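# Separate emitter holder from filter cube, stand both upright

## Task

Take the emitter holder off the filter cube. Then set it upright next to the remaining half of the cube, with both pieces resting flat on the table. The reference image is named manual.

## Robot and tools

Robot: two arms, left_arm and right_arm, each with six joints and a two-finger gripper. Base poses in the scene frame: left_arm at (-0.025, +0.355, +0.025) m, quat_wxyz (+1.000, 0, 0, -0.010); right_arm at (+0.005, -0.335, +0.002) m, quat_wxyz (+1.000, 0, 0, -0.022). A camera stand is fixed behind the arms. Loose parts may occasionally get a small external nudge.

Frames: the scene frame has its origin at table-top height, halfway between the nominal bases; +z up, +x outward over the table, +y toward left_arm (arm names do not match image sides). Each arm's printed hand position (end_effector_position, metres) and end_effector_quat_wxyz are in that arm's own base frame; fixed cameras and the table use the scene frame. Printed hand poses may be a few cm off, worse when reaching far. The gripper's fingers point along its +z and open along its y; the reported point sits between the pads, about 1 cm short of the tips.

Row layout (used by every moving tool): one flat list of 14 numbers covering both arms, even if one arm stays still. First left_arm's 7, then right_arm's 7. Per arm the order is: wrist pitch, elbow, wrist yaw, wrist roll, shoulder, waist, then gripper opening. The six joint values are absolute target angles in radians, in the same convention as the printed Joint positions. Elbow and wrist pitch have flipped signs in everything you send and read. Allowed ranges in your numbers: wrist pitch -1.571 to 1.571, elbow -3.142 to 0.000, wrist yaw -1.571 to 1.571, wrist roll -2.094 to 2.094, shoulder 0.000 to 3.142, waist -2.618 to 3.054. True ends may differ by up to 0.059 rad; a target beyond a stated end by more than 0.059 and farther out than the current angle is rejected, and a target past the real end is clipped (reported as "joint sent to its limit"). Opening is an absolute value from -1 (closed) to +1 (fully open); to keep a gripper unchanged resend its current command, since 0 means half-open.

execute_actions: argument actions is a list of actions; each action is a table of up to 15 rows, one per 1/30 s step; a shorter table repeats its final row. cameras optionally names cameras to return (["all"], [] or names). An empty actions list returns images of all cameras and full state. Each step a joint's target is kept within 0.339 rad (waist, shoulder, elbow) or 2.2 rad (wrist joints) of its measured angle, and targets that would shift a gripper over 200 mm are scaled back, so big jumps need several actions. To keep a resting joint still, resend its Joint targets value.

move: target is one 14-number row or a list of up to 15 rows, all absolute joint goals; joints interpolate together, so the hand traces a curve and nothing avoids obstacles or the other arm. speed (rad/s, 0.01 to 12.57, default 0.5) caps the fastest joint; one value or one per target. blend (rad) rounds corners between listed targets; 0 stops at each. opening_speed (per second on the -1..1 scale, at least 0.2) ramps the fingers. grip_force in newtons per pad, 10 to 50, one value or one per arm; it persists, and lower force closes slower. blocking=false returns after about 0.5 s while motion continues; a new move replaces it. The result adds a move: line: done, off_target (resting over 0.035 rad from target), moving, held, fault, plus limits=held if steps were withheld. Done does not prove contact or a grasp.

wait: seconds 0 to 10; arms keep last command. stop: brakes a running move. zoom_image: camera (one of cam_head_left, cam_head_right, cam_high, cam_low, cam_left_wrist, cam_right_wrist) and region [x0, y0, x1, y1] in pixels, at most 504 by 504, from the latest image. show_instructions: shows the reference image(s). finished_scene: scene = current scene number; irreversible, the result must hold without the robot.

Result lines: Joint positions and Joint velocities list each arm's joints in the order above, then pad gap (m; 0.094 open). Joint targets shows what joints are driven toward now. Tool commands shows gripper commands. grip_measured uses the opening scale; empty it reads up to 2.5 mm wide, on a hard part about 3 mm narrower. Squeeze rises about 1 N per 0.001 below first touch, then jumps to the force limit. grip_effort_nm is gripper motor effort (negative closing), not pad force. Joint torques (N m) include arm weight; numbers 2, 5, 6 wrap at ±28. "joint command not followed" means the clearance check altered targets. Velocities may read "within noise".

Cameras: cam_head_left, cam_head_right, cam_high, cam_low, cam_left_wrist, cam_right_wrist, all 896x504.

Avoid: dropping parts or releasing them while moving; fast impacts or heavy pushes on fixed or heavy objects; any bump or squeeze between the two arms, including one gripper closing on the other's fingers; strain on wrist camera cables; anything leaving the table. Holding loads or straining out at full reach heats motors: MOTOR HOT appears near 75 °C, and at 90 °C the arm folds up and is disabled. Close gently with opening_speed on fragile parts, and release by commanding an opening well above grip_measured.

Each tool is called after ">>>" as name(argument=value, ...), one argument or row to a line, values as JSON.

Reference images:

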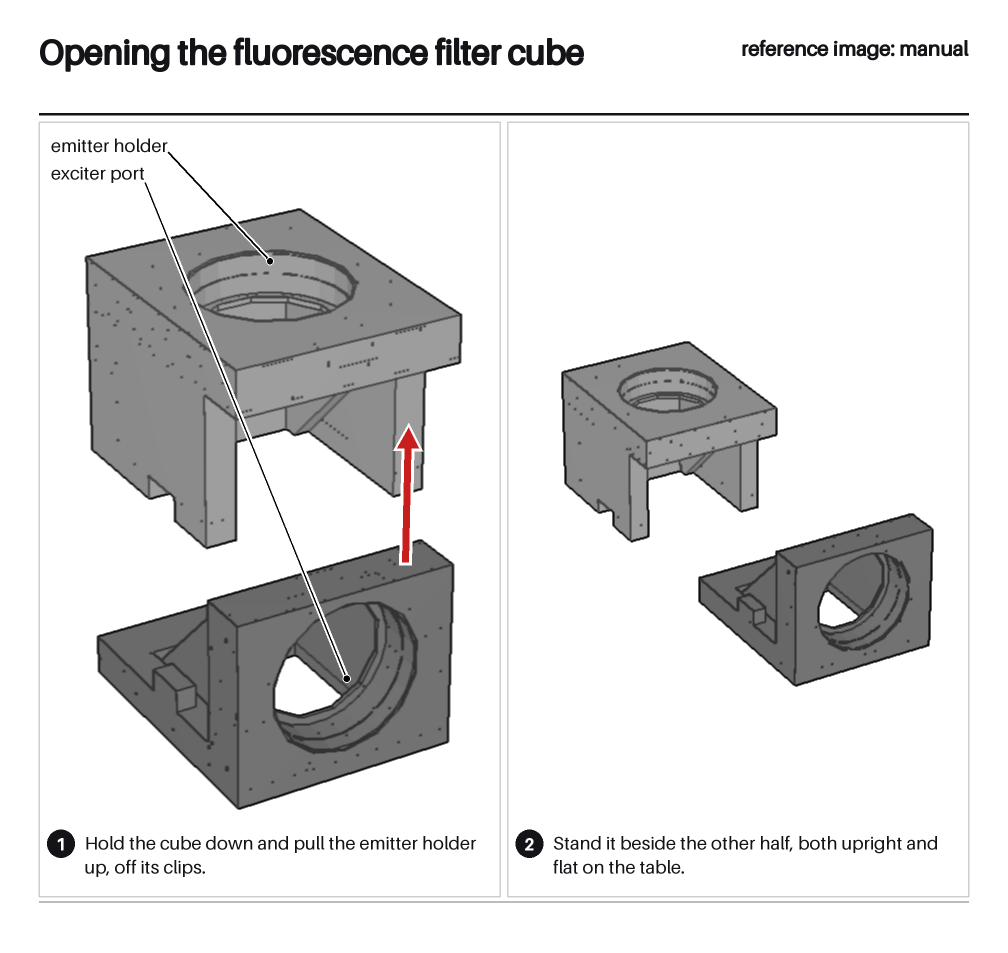

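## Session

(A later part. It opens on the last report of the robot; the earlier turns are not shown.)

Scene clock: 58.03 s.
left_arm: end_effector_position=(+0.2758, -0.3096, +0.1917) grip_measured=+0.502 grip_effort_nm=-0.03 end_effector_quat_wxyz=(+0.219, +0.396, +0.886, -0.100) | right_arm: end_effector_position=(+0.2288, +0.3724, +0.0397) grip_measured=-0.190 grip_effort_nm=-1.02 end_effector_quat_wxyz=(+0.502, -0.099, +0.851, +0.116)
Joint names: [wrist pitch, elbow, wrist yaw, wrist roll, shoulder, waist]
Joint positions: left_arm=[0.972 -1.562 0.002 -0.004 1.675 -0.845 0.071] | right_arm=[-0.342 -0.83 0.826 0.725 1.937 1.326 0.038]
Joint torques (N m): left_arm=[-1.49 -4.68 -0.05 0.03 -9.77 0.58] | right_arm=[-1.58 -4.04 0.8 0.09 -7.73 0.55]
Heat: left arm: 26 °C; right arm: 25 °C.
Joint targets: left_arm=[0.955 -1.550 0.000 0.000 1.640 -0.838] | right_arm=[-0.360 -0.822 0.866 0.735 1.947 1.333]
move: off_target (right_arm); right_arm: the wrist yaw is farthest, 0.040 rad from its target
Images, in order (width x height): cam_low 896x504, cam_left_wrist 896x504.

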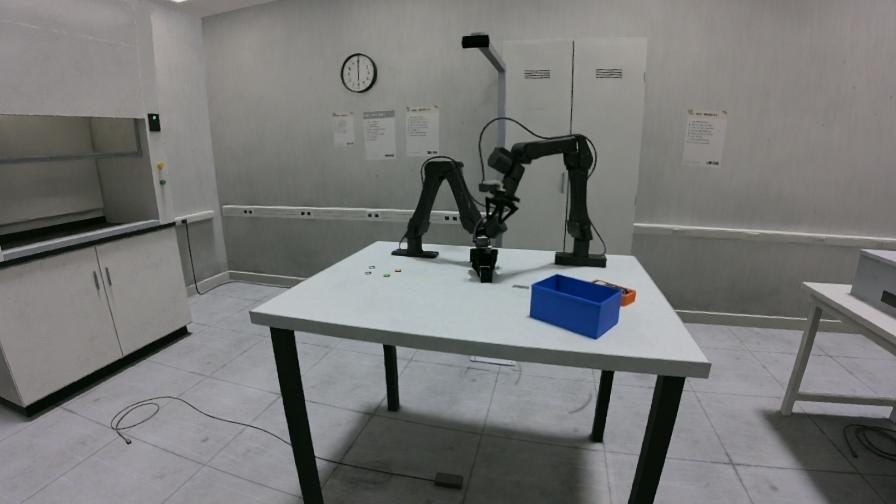

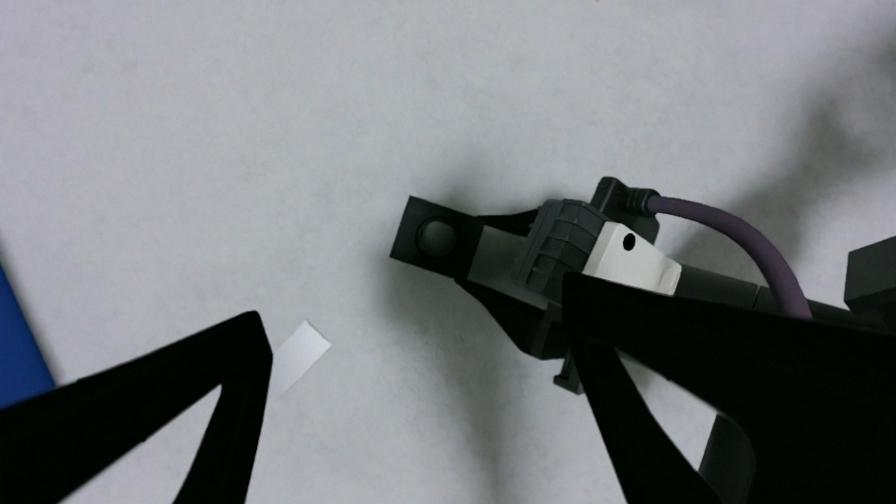

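>>> move(
  target=[0.955,-1.55,0,0,1.64,-0.838,0.5,-0.376,-0.803,0.863,0.735,1.947,1.333,-0.27],
  speed=0.05,
  cameras=["cam_left_wrist","cam_low","cam_right_wrist"],
)

>>> zoom_image(
  camera="cam_low",
  region=[440, 235, 520, 295],
)

>>> zoom_image(
  camera="cam_left_wrist",
  region=[370, 170, 530, 300],
)

Scene clock: 59.50 s.
left_arm: end_effector_position=(+0.2758, -0.3096, +0.1917) grip_measured=+0.502 grip_effort_nm=-0.03 end_effector_quat_wxyz=(+0.219, +0.396, +0.886, -0.100) | right_arm: end_effector_position=(+0.2289, +0.3707, +0.0394) grip_measured=-0.190 grip_effort_nm=-1.02 end_effector_quat_wxyz=(+0.505, -0.095, +0.849, +0.120)
Joint names: [wrist pitch, elbow, wrist yaw, wrist roll, shoulder, waist]
Joint positions: left_arm=[0.972 -1.562 0.002 -0.004 1.675 -0.845 0.071] | right_arm=[-0.371 -0.815 0.83 0.726 1.937 1.326 0.038]
Joint torques (N m): left_arm=[-1.48 -4.66 -0.05 0.02 -9.77 0.61] | right_arm=[-1.44 -3.64 0.72 0.07 -7.68 0.59]
Heat: left arm: 26 °C; right arm: 25 °C.
Joint targets: left_arm=[0.955 -1.550 0.000 0.000 1.640 -0.838] | right_arm=[-0.376 -0.803 0.863 0.735 1.947 1.333]
move: done
Images, in order (width x height): cam_low 896x504, cam_left_wrist 896x504, cam_right_wrist 896x504.

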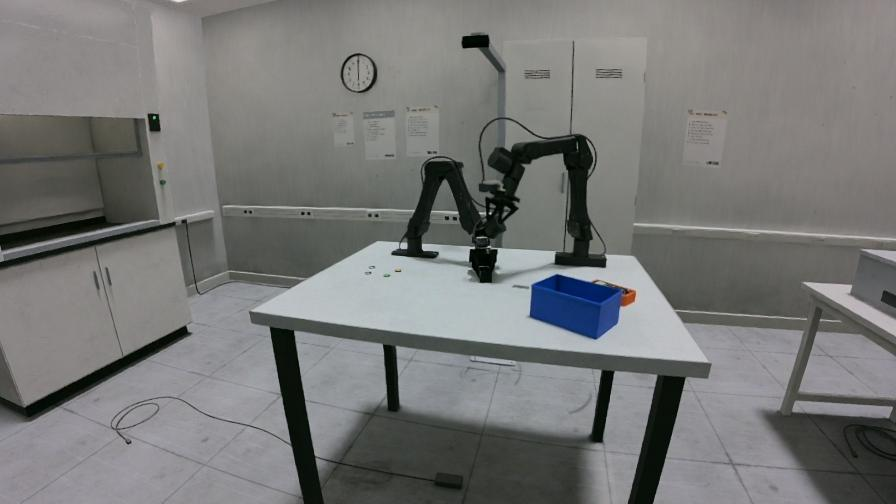

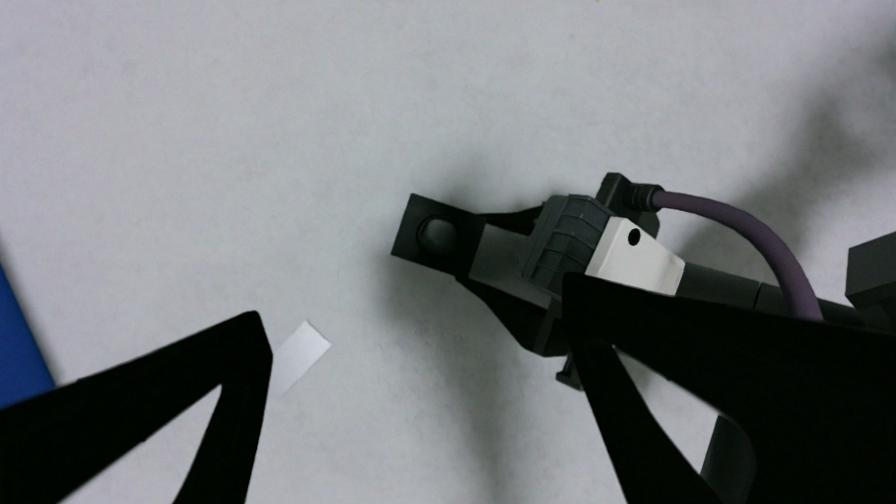

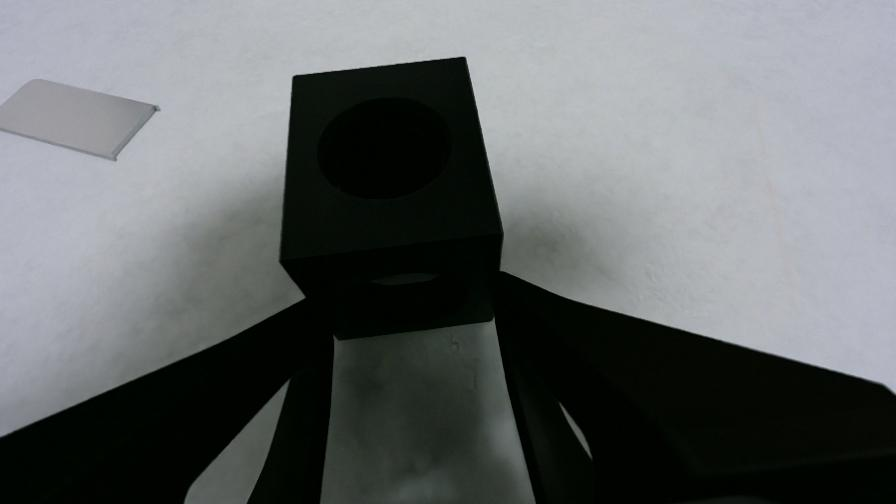

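Scaled by 6.300 from the camera's 896x504 image, which has a finer 1280x720 frame.

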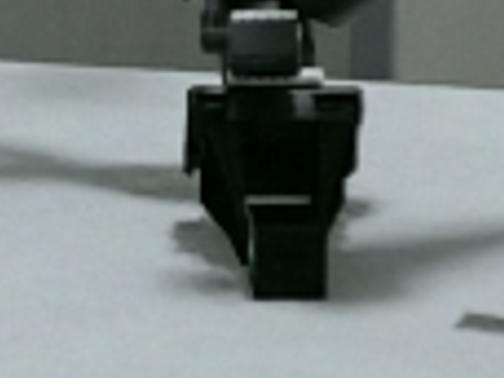

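Scaled by 3.150 from the camera's 896x504 image, which has a finer 1280x720 frame.

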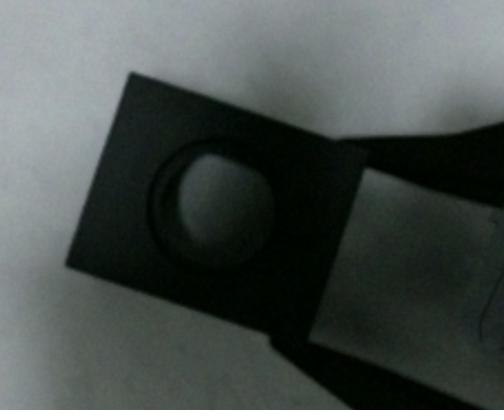

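>>> move(
  target=[
    [1.4,-1.9,0.27,-1.028,2.05,-0.79,0.5,-0.345,-0.797,0.863,0.735,1.947,1.333,-0.27],
    [1.585,-2.33,0.27,-1.028,2.475,-0.760,0.5,-0.345,-0.797,0.863,0.735,1.947,1.333,-0.27],
  ],
  speed=0.5,
  blend=[0.1,0],
  cameras=["cam_left_wrist","cam_low","cam_right_wrist","cam_head_left"],
)

>>> zoom_image(
  camera="cam_low",
  region=[440, 235, 520, 295],
)

>>> zoom_image(
  camera="cam_left_wrist",
  region=[250, 170, 650, 420],
)

Scene clock: 67.23 s.
left_arm: end_effector_position=(+0.2856, -0.3392, +0.0678) grip_measured=+0.502 grip_effort_nm=-0.03 end_effector_quat_wxyz=(-0.146, -0.135, +0.980, -0.029) | right_arm: end_effector_position=(+0.2290, +0.3690, +0.0388) grip_measured=-0.190 grip_effort_nm=-1.02 end_effector_quat_wxyz=(+0.506, -0.094, +0.849, +0.117)
Joint names: [wrist pitch, elbow, wrist yaw, wrist roll, shoulder, waist]
Joint positions: left_arm=[1.563 -2.306 0.266 -1.021 2.454 -0.766 0.071] | right_arm=[-0.371 -0.811 0.835 0.726 1.937 1.326 0.038]
Joint torques (N m): left_arm=[-0.04 -6.54 0.16 -0.11 -10.76 0.54] | right_arm=[-1.16 -3.47 0.65 0.08 -7.65 0.5]
Heat: left arm: 26 °C; right arm: 25 °C.
Joint targets: left_arm=[1.578 -2.330 0.270 -1.028 2.475 -0.760] | right_arm=[-0.345 -0.797 0.863 0.735 1.947 1.333]
joint sent to its limit (left arm) — the wrist pitch, upper limit.
move: done
Images, in order (width x height): cam_head_left 896x504, cam_low 896x504, cam_left_wrist 896x504, cam_right_wrist 896x504.

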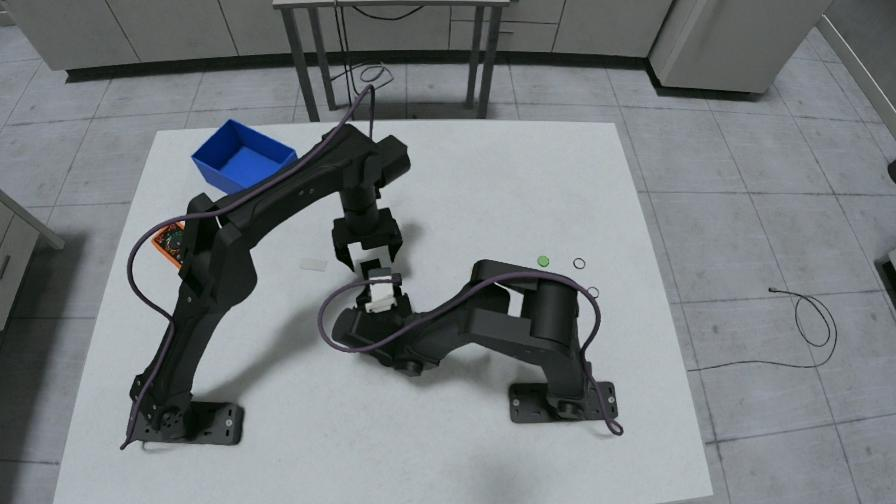

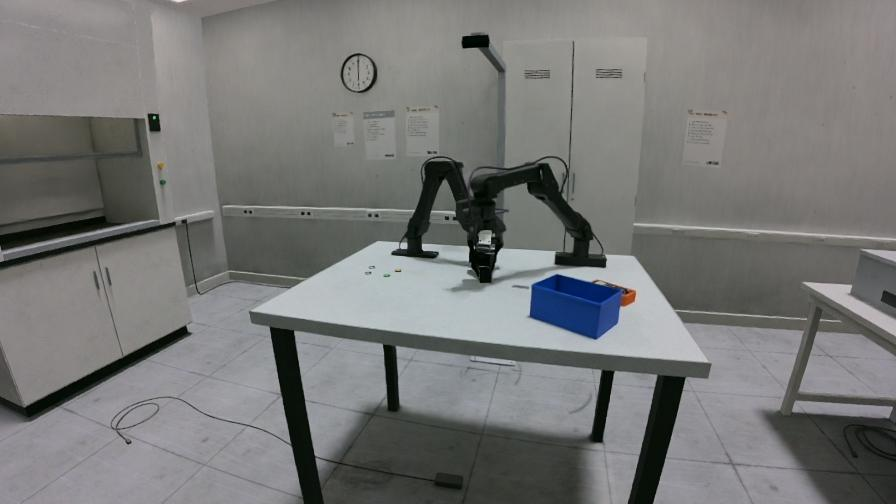

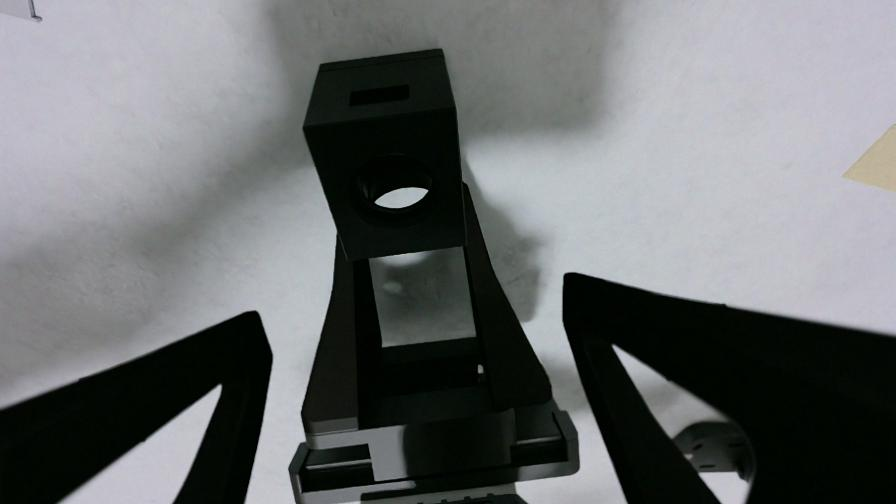

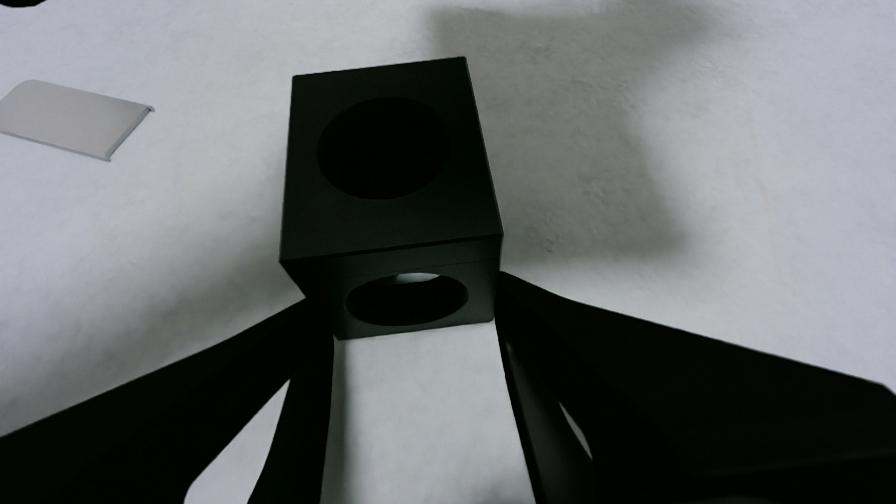

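Scaled by 6.300 from the camera's 896x504 image, which has a finer 1280x720 frame.

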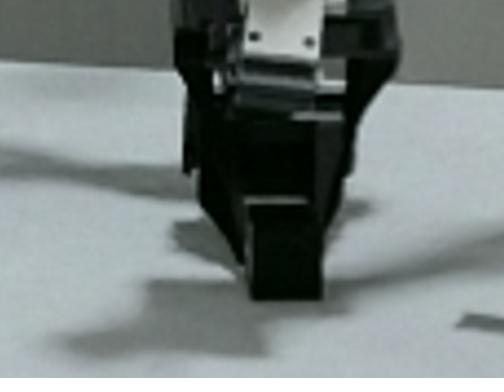

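Scaled by 1.260 from the camera's 896x504 image, which has a finer 1280x720 frame.

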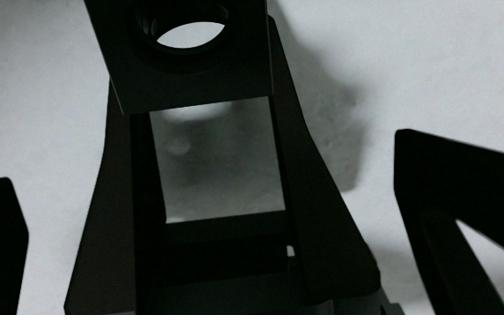

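>>> move(
  target=[1.36,-2.10,0.257,-1.034,2.48,-0.754,0.5,-0.345,-0.797,0.863,0.735,1.947,1.333,-0.27],
  speed=0.2,
  cameras=["cam_left_wrist","cam_right_wrist"],
)

>>> zoom_image(
  camera="cam_left_wrist",
  region=[230, 150, 630, 400],
)

>>> zoom_image(
  camera="cam_right_wrist",
  region=[200, 0, 600, 225],
)

Scene clock: 70.93 s.
left_arm: end_effector_position=(+0.2855, -0.3360, +0.0184) grip_measured=+0.502 grip_effort_nm=-0.03 end_effector_quat_wxyz=(-0.148, -0.140, +0.979, -0.025) | right_arm: end_effector_position=(+0.2290, +0.3690, +0.0388) grip_measured=-0.190 grip_effort_nm=-1.02 end_effector_quat_wxyz=(+0.506, -0.094, +0.849, +0.117)
Joint names: [wrist pitch, elbow, wrist yaw, wrist roll, shoulder, waist]
Joint positions: left_arm=[1.375 -2.109 0.264 -1.027 2.454 -0.762 0.071] | right_arm=[-0.371 -0.811 0.835 0.726 1.937 1.326 0.038]
Joint torques (N m): left_arm=[-0.36 -4 0.03 -0.1 -10.48 0.66] | right_arm=[-1.16 -3.43 0.66 0.08 -7.72 0.49]
Heat: left arm: 26 °C; right arm: 25 °C.
Joint targets: left_arm=[1.360 -2.100 0.257 -1.034 2.480 -0.754] | right_arm=[-0.345 -0.797 0.863 0.735 1.947 1.333]
move: done
Images, in order (width x height): cam_left_wrist 896x504, cam_right_wrist 896x504.

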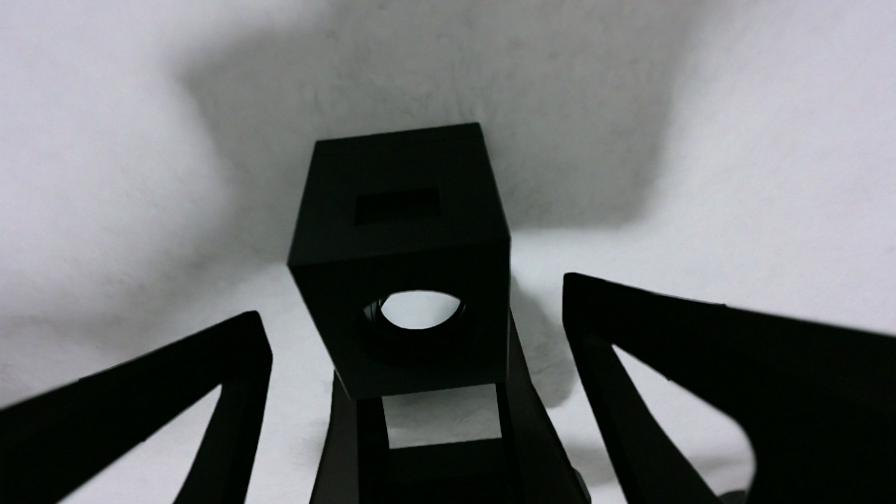

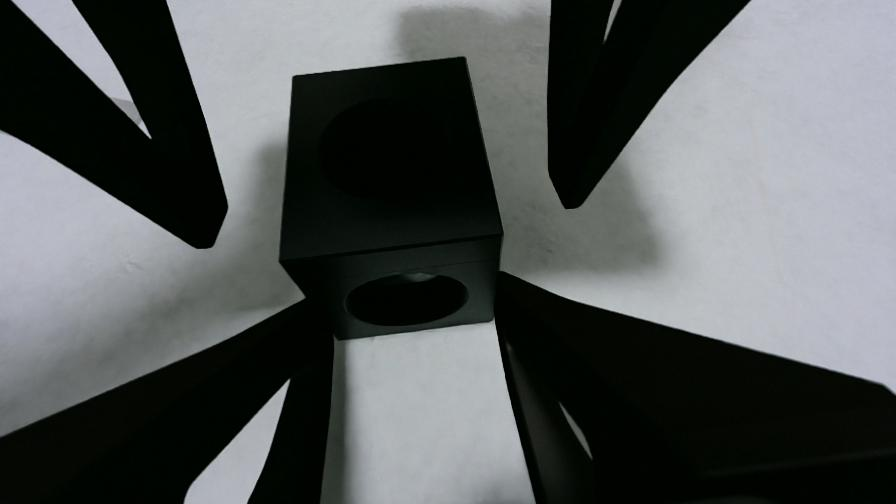

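Scaled by 1.260 from the camera's 896x504 image, which has a finer 1280x720 frame.

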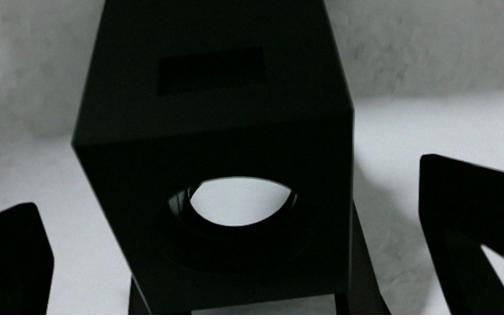

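Scaled by 1.260 from the camera's 896x504 image, which has a finer 1280x720 frame.

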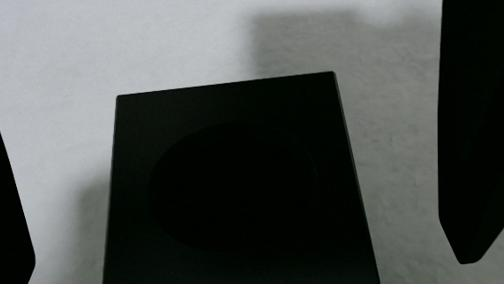

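>>> move(
  target=[1.36,-2.10,0.257,-1.034,2.48,-0.754,-0.27,-0.345,-0.797,0.863,0.735,1.947,1.333,-0.27],
  opening_speed=0.6,
  cameras=["cam_left_wrist","cam_right_wrist"],
)

>>> zoom_image(
  camera="cam_right_wrist",
  region=[200, 30, 600, 350],
)

Scene clock: 73.70 s.
left_arm: end_effector_position=(+0.2858, -0.3364, +0.0183) grip_measured=-0.187 grip_effort_nm=-0.96 end_effector_quat_wxyz=(-0.148, -0.141, +0.979, -0.026) | right_arm: end_effector_position=(+0.2290, +0.3690, +0.0388) grip_measured=-0.190 grip_effort_nm=-1.02 end_effector_quat_wxyz=(+0.506, -0.094, +0.849, +0.117)
Joint names: [wrist pitch, elbow, wrist yaw, wrist roll, shoulder, waist]
Joint positions: left_arm=[1.373 -2.109 0.264 -1.028 2.454 -0.762 0.038] | right_arm=[-0.371 -0.811 0.835 0.726 1.937 1.326 0.038]
Joint torques (N m): left_arm=[-0.36 -3.99 0.04 -0.08 -10.45 0.66] | right_arm=[-1.15 -3.37 0.66 0.07 -7.68 0.55]
Heat: left arm: 26 °C; right arm: 25 °C.
Joint targets: left_arm=[1.360 -2.100 0.257 -1.034 2.480 -0.754] | right_arm=[-0.345 -0.797 0.863 0.735 1.947 1.333]
move: done
Images, in order (width x height): cam_left_wrist 896x504, cam_right_wrist 896x504.

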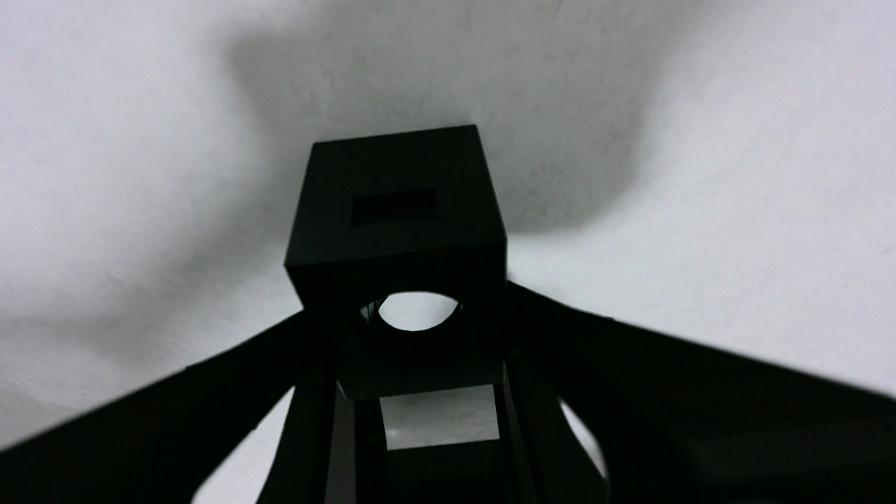

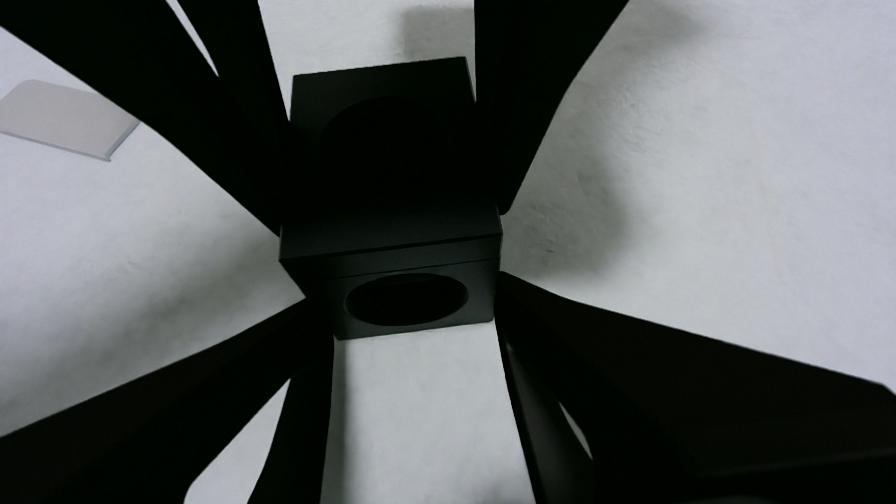

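Scaled by 1.260 from the camera's 896x504 image, which has a finer 1280x720 frame.

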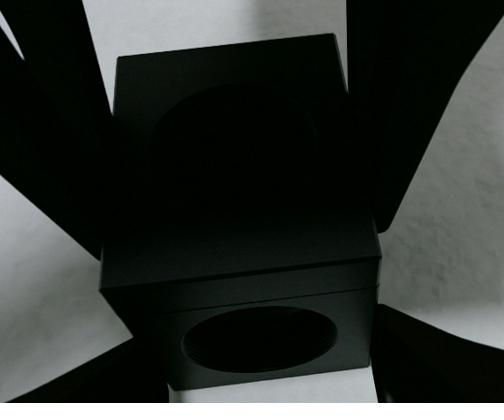

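>>> move(
  target=[1.42,-2.18,0.30,-1.034,2.34,-0.754,-0.27,0.06,-0.70,0.60,0.735,2.075,1.333,-0.27],
  speed=0.3,
  cameras=["cam_right_wrist"],
)

Scene clock: 77.00 s.
left_arm: end_effector_position=(+0.2857, -0.3378, +0.0218) grip_measured=-0.187 grip_effort_nm=-0.98 end_effector_quat_wxyz=(-0.150, -0.141, +0.978, -0.028) | right_arm: end_effector_position=(+0.2249, +0.3632, +0.0267) grip_measured=-0.190 grip_effort_nm=-1.02 end_effector_quat_wxyz=(+0.496, -0.106, +0.855, +0.104)
Joint names: [wrist pitch, elbow, wrist yaw, wrist roll, shoulder, waist]
Joint positions: left_arm=[1.383 -2.122 0.27 -1.028 2.454 -0.762 0.038] | right_arm=[-0.352 -0.798 0.826 0.729 1.949 1.33 0.038]
Joint torques (N m): left_arm=[0.17 -9.42 0.42 -0.11 -20.89 0.61] | right_arm=[2.55 4.67 -2.29 0.03 1.61 0.24]
Heat: left arm: 26 °C; right arm: 25 °C.
Joint targets: left_arm=[1.420 -2.180 0.300 -1.034 2.340 -0.754] | right_arm=[0.060 -0.700 0.600 0.735 2.075 1.333]
move: off_target (left_arm, right_arm); left_arm: the shoulder is farthest, 0.114 rad from its target; right_arm: the wrist pitch is farthest, 0.412 rad from its target
Images, in order (width x height): cam_right_wrist 896x504.

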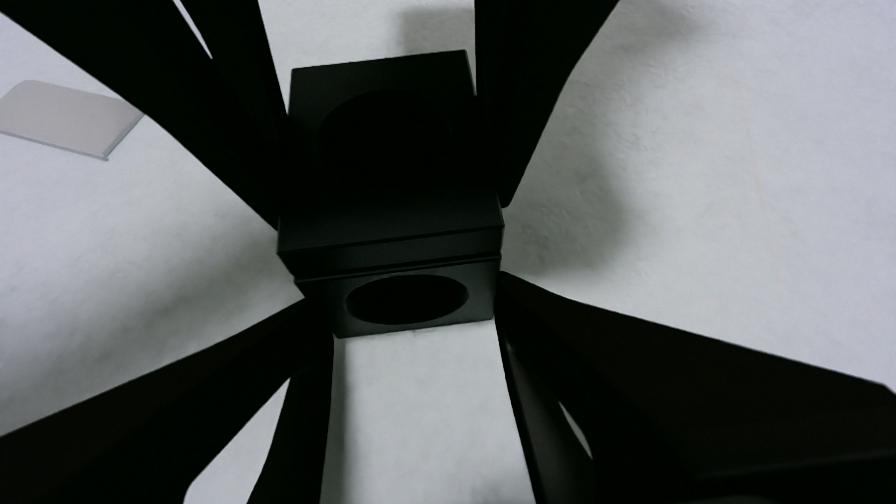

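>>> move(
  target=[1.425,-2.188,0.30,-1.034,2.322,-0.754,-0.27,0.11,-0.69,0.565,0.735,2.09,1.333,-0.27],
  speed=0.15,
  cameras=["cam_right_wrist"],
)

Scene clock: 79.30 s.
left_arm: end_effector_position=(+0.2914, -0.3468, +0.0787) grip_measured=-0.188 grip_effort_nm=-0.98 end_effector_quat_wxyz=(-0.123, -0.135, +0.980, -0.080) | right_arm: end_effector_position=(+0.2245, +0.3628, +0.0256) grip_measured=-0.190 grip_effort_nm=-1.02 end_effector_quat_wxyz=(+0.495, -0.108, +0.856, +0.103)
Joint names: [wrist pitch, elbow, wrist yaw, wrist roll, shoulder, waist]
Joint positions: left_arm=[1.421 -2.172 0.292 -1.028 2.351 -0.759 0.038] | right_arm=[-0.347 -0.798 0.823 0.731 1.95 1.33 0.038]
Joint torques (N m): left_arm=[-0.35 -6.09 0.21 -0.11 -14.15 0.49] | right_arm=[2.99 5.7 -2.68 0.04 2.86 0.21]
Heat: left arm: 27 °C; right arm: 25 °C.
Joint targets: left_arm=[1.425 -2.188 0.300 -1.034 2.322 -0.754] | right_arm=[0.110 -0.690 0.565 0.735 2.090 1.333]
move: off_target (right_arm); right_arm: the wrist pitch is farthest, 0.457 rad from its target
Images, in order (width x height): cam_right_wrist 896x504.

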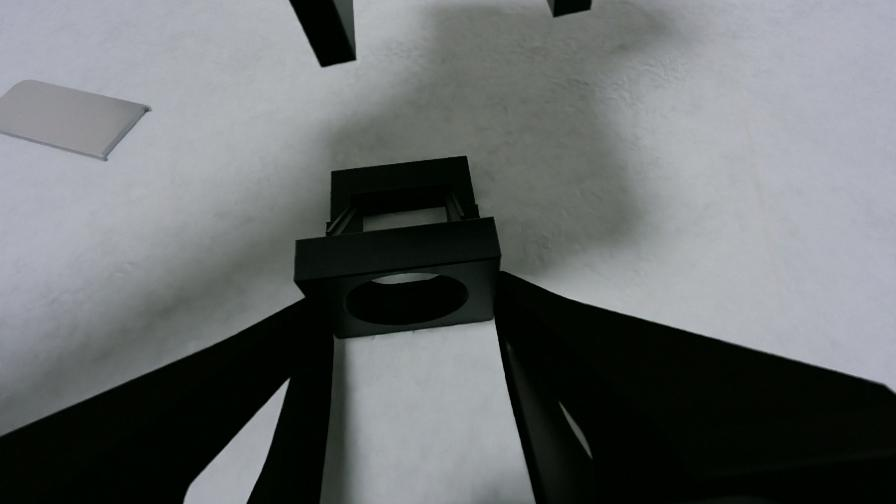

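>>> move(
  target=[
    [1.425,-2.188,0.30,-1.034,2.322,-0.754,-0.27,-0.345,-0.797,0.863,0.735,1.947,1.333,-0.27],
    [1.425,-2.188,0.30,-1.034,2.322,-0.754,-0.27,-0.345,-0.797,0.863,0.735,1.947,1.333,0.4],
  ],
  speed=0.4,
  opening_speed=0.6,
  cameras=["cam_right_wrist","cam_left_wrist"],
)

Scene clock: 85.60 s.
left_arm: end_effector_position=(+0.2914, -0.3469, +0.0787) grip_measured=-0.188 grip_effort_nm=-0.98 end_effector_quat_wxyz=(-0.123, -0.135, +0.980, -0.080) | right_arm: end_effector_position=(+0.2281, +0.3640, +0.0356) grip_measured=+0.397 grip_effort_nm=0.15 end_effector_quat_wxyz=(+0.513, -0.093, +0.847, +0.107)
Joint names: [wrist pitch, elbow, wrist yaw, wrist roll, shoulder, waist]
Joint positions: left_arm=[1.421 -2.172 0.292 -1.028 2.351 -0.759 0.038] | right_arm=[-0.379 -0.8 0.862 0.729 1.946 1.333 0.066]
Joint torques (N m): left_arm=[-0.4 -6.11 0.21 -0.08 -14.02 0.47] | right_arm=[-1.08 -4.42 0.36 0.02 -8.38 -0.08]
Heat: left arm: 28 °C; right arm: 27 °C.
Joint targets: left_arm=[1.425 -2.188 0.300 -1.034 2.322 -0.754] | right_arm=[-0.345 -0.797 0.863 0.735 1.947 1.333]
move: done; target 2's new numbers were sent with right_arm's wrist pitch 0.052 rad from that target
Images, in order (width x height): cam_left_wrist 896x504, cam_right_wrist 896x504.

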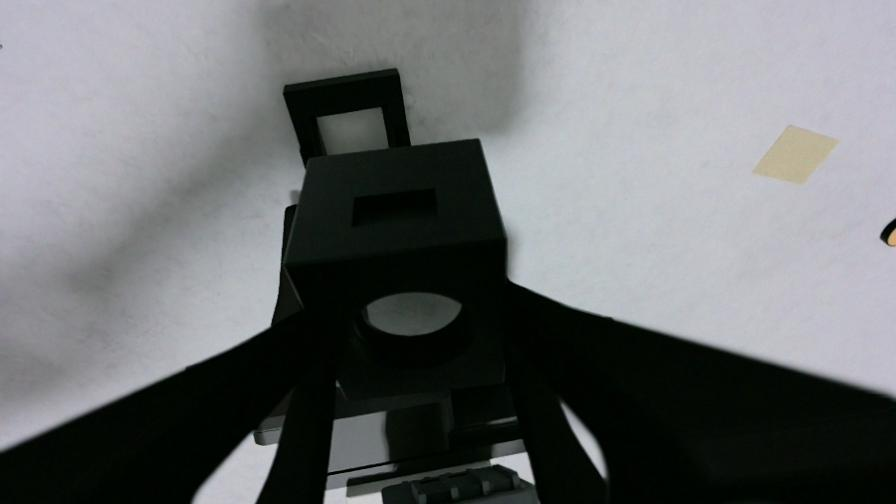

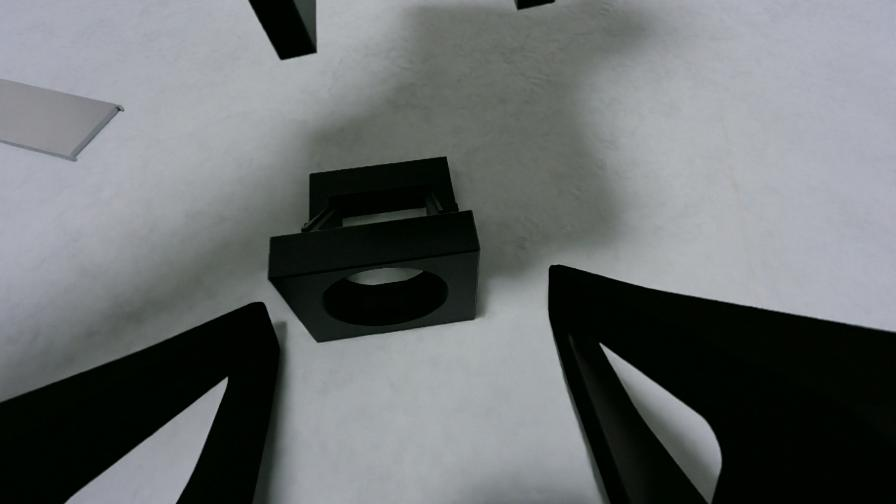

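>>> move(
  target=[
    [1.425,-2.188,0.30,-1.034,2.30,-0.754,-0.27,-0.19,-0.84,0.895,0.82,1.885,1.40,0.4],
    [1.51,-1.846,0.222,-0.858,2.08,-0.584,-0.27,-0.045,-0.875,0.925,0.912,1.82,1.47,0.5],
  ],
  speed=[0.2,0.4],
  blend=[0.03,0],
  cameras=["cam_right_wrist","cam_left_wrist","cam_low","cam_head_right"],
)

>>> zoom_image(
  camera="cam_low",
  region=[440, 225, 520, 285],
)

>>> zoom_image(
  camera="cam_right_wrist",
  region=[200, 0, 500, 188],
)

Scene clock: 89.20 s.
left_arm: end_effector_position=(+0.2807, -0.2337, +0.0940) grip_measured=-0.188 grip_effort_nm=-0.98 end_effector_quat_wxyz=(-0.147, -0.148, +0.978, -0.020) | right_arm: end_effector_position=(+0.1800, +0.3680, +0.0514) grip_measured=+0.497 grip_effort_nm=0.15 end_effector_quat_wxyz=(+0.486, -0.108, +0.861, +0.105)
Joint names: [wrist pitch, elbow, wrist yaw, wrist roll, shoulder, waist]
Joint positions: left_arm=[1.496 -1.855 0.227 -0.865 2.126 -0.586 0.038] | right_arm=[-0.062 -0.854 0.892 0.9 1.851 1.463 0.07]
Joint torques (N m): left_arm=[0.02 -3.95 0.05 0.05 -13.46 0.2] | right_arm=[-1.04 -7.13 0.8 0.11 -10.82 0.44]
Heat: left arm: 29 °C; right arm: 26 °C.
Joint targets: left_arm=[1.510 -1.846 0.222 -0.858 2.080 -0.584] | right_arm=[-0.045 -0.875 0.925 0.912 1.820 1.470]
move: off_target (left_arm); left_arm: the shoulder is farthest, 0.046 rad from its target
Images, in order (width x height): cam_head_right 896x504, cam_low 896x504, cam_left_wrist 896x504, cam_right_wrist 896x504.

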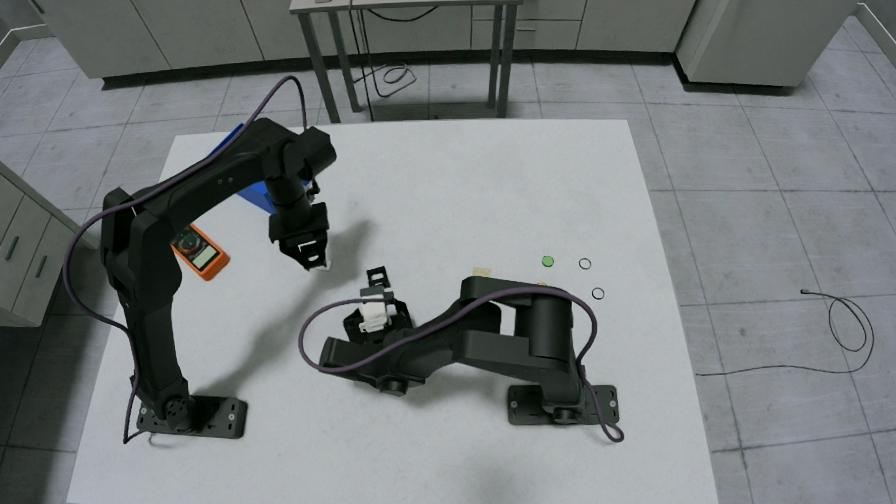

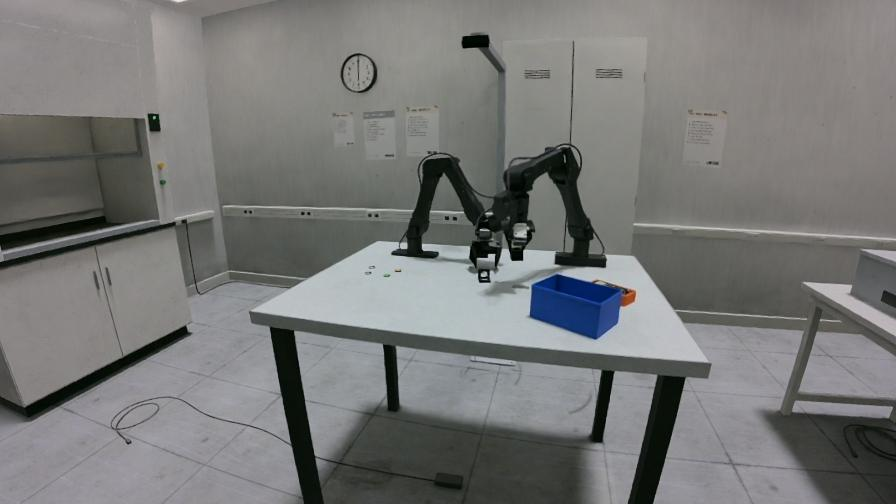

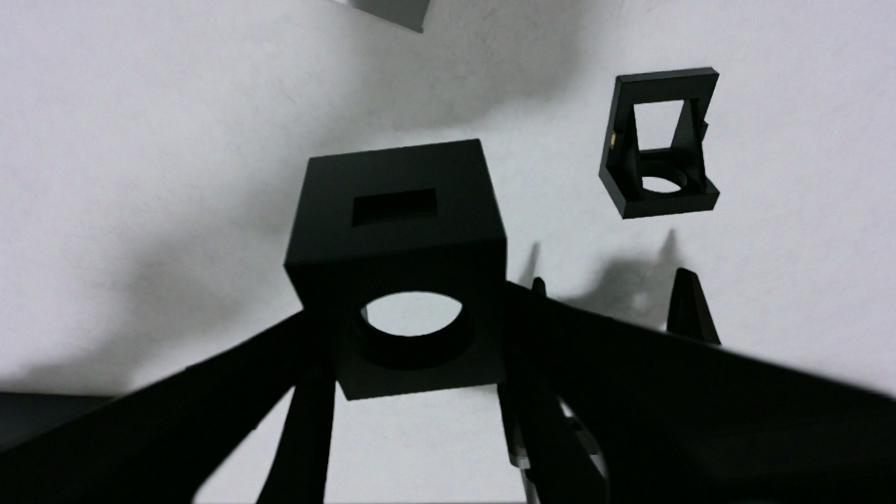

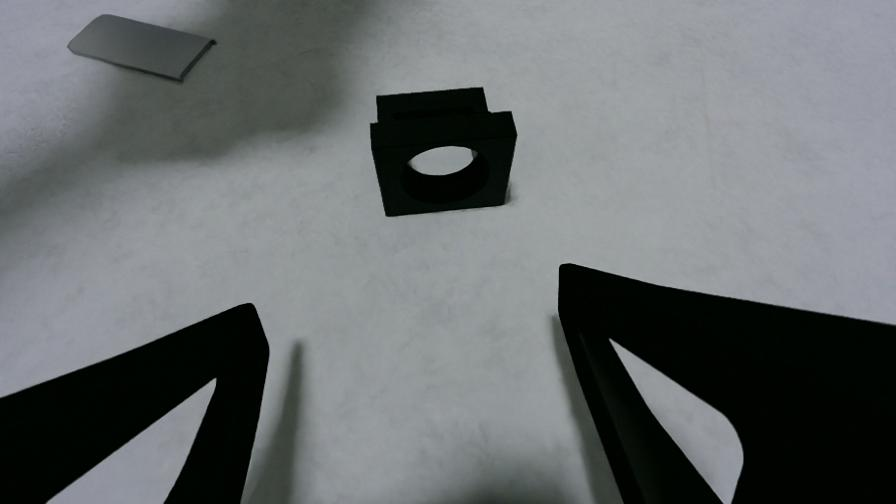

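Scaled by 6.300 from the camera's 896x504 image, which has a finer 1280x720 frame.

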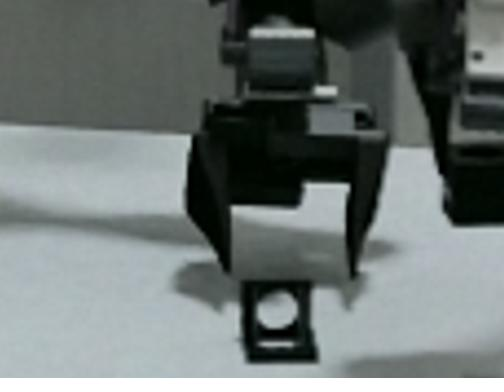

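Scaled by 1.680 from the camera's 896x504 image, which has a finer 1280x720 frame.

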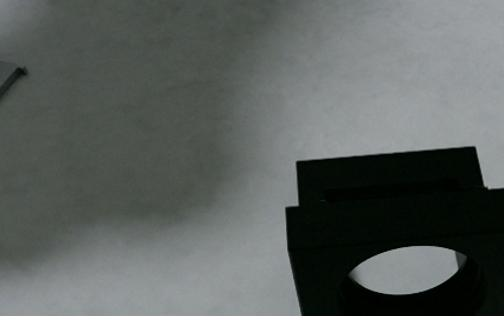

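>>> move(
  target=[1.212,-1.606,0.222,-0.802,2.183,-0.584,-0.27,-0.045,-0.875,0.925,0.912,1.82,1.47,0.5],
  speed=0.2,
  cameras=["cam_left_wrist","cam_low"],
)

>>> zoom_image(
  camera="cam_low",
  region=[470, 225, 550, 285],
)

Scene clock: 92.93 s.
left_arm: end_effector_position=(+0.2758, -0.2304, +0.0194) grip_measured=-0.187 grip_effort_nm=-0.97 end_effector_quat_wxyz=(-0.151, -0.122, +0.981, -0.020) | right_arm: end_effector_position=(+0.1800, +0.3680, +0.0514) grip_measured=+0.497 grip_effort_nm=0.15 end_effector_quat_wxyz=(+0.486, -0.108, +0.861, +0.105)
Joint names: [wrist pitch, elbow, wrist yaw, wrist roll, shoulder, waist]
Joint positions: left_arm=[1.225 -1.613 0.226 -0.809 2.165 -0.586 0.038] | right_arm=[-0.062 -0.854 0.892 0.9 1.851 1.463 0.07]
Joint torques (N m): left_arm=[-0.25 -3.89 0.07 0.03 -8.7 0.1] | right_arm=[-1.02 -7.19 0.79 0.09 -10.76 0.57]
Heat: left arm: 29 °C; right arm: 26 °C.
Joint targets: left_arm=[1.212 -1.606 0.222 -0.802 2.183 -0.584] | right_arm=[-0.045 -0.875 0.925 0.912 1.820 1.470]
move: done
Images, in order (width x height): cam_low 896x504, cam_left_wrist 896x504.

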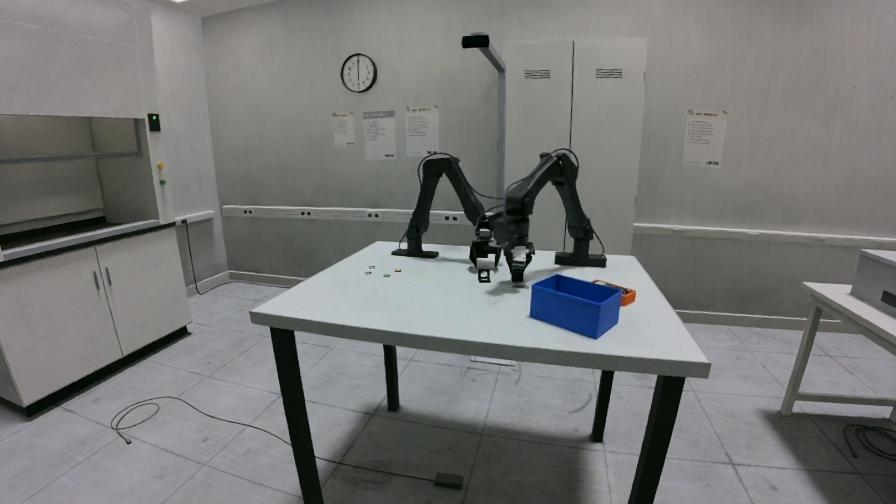

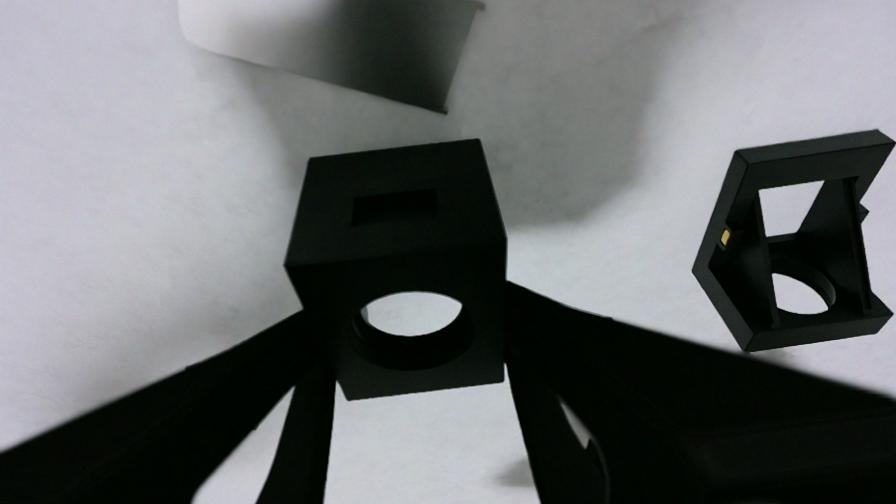

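Scaled by 6.300 from the camera's 896x504 image, which has a finer 1280x720 frame.

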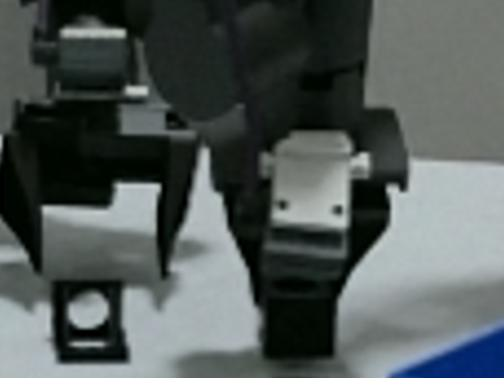

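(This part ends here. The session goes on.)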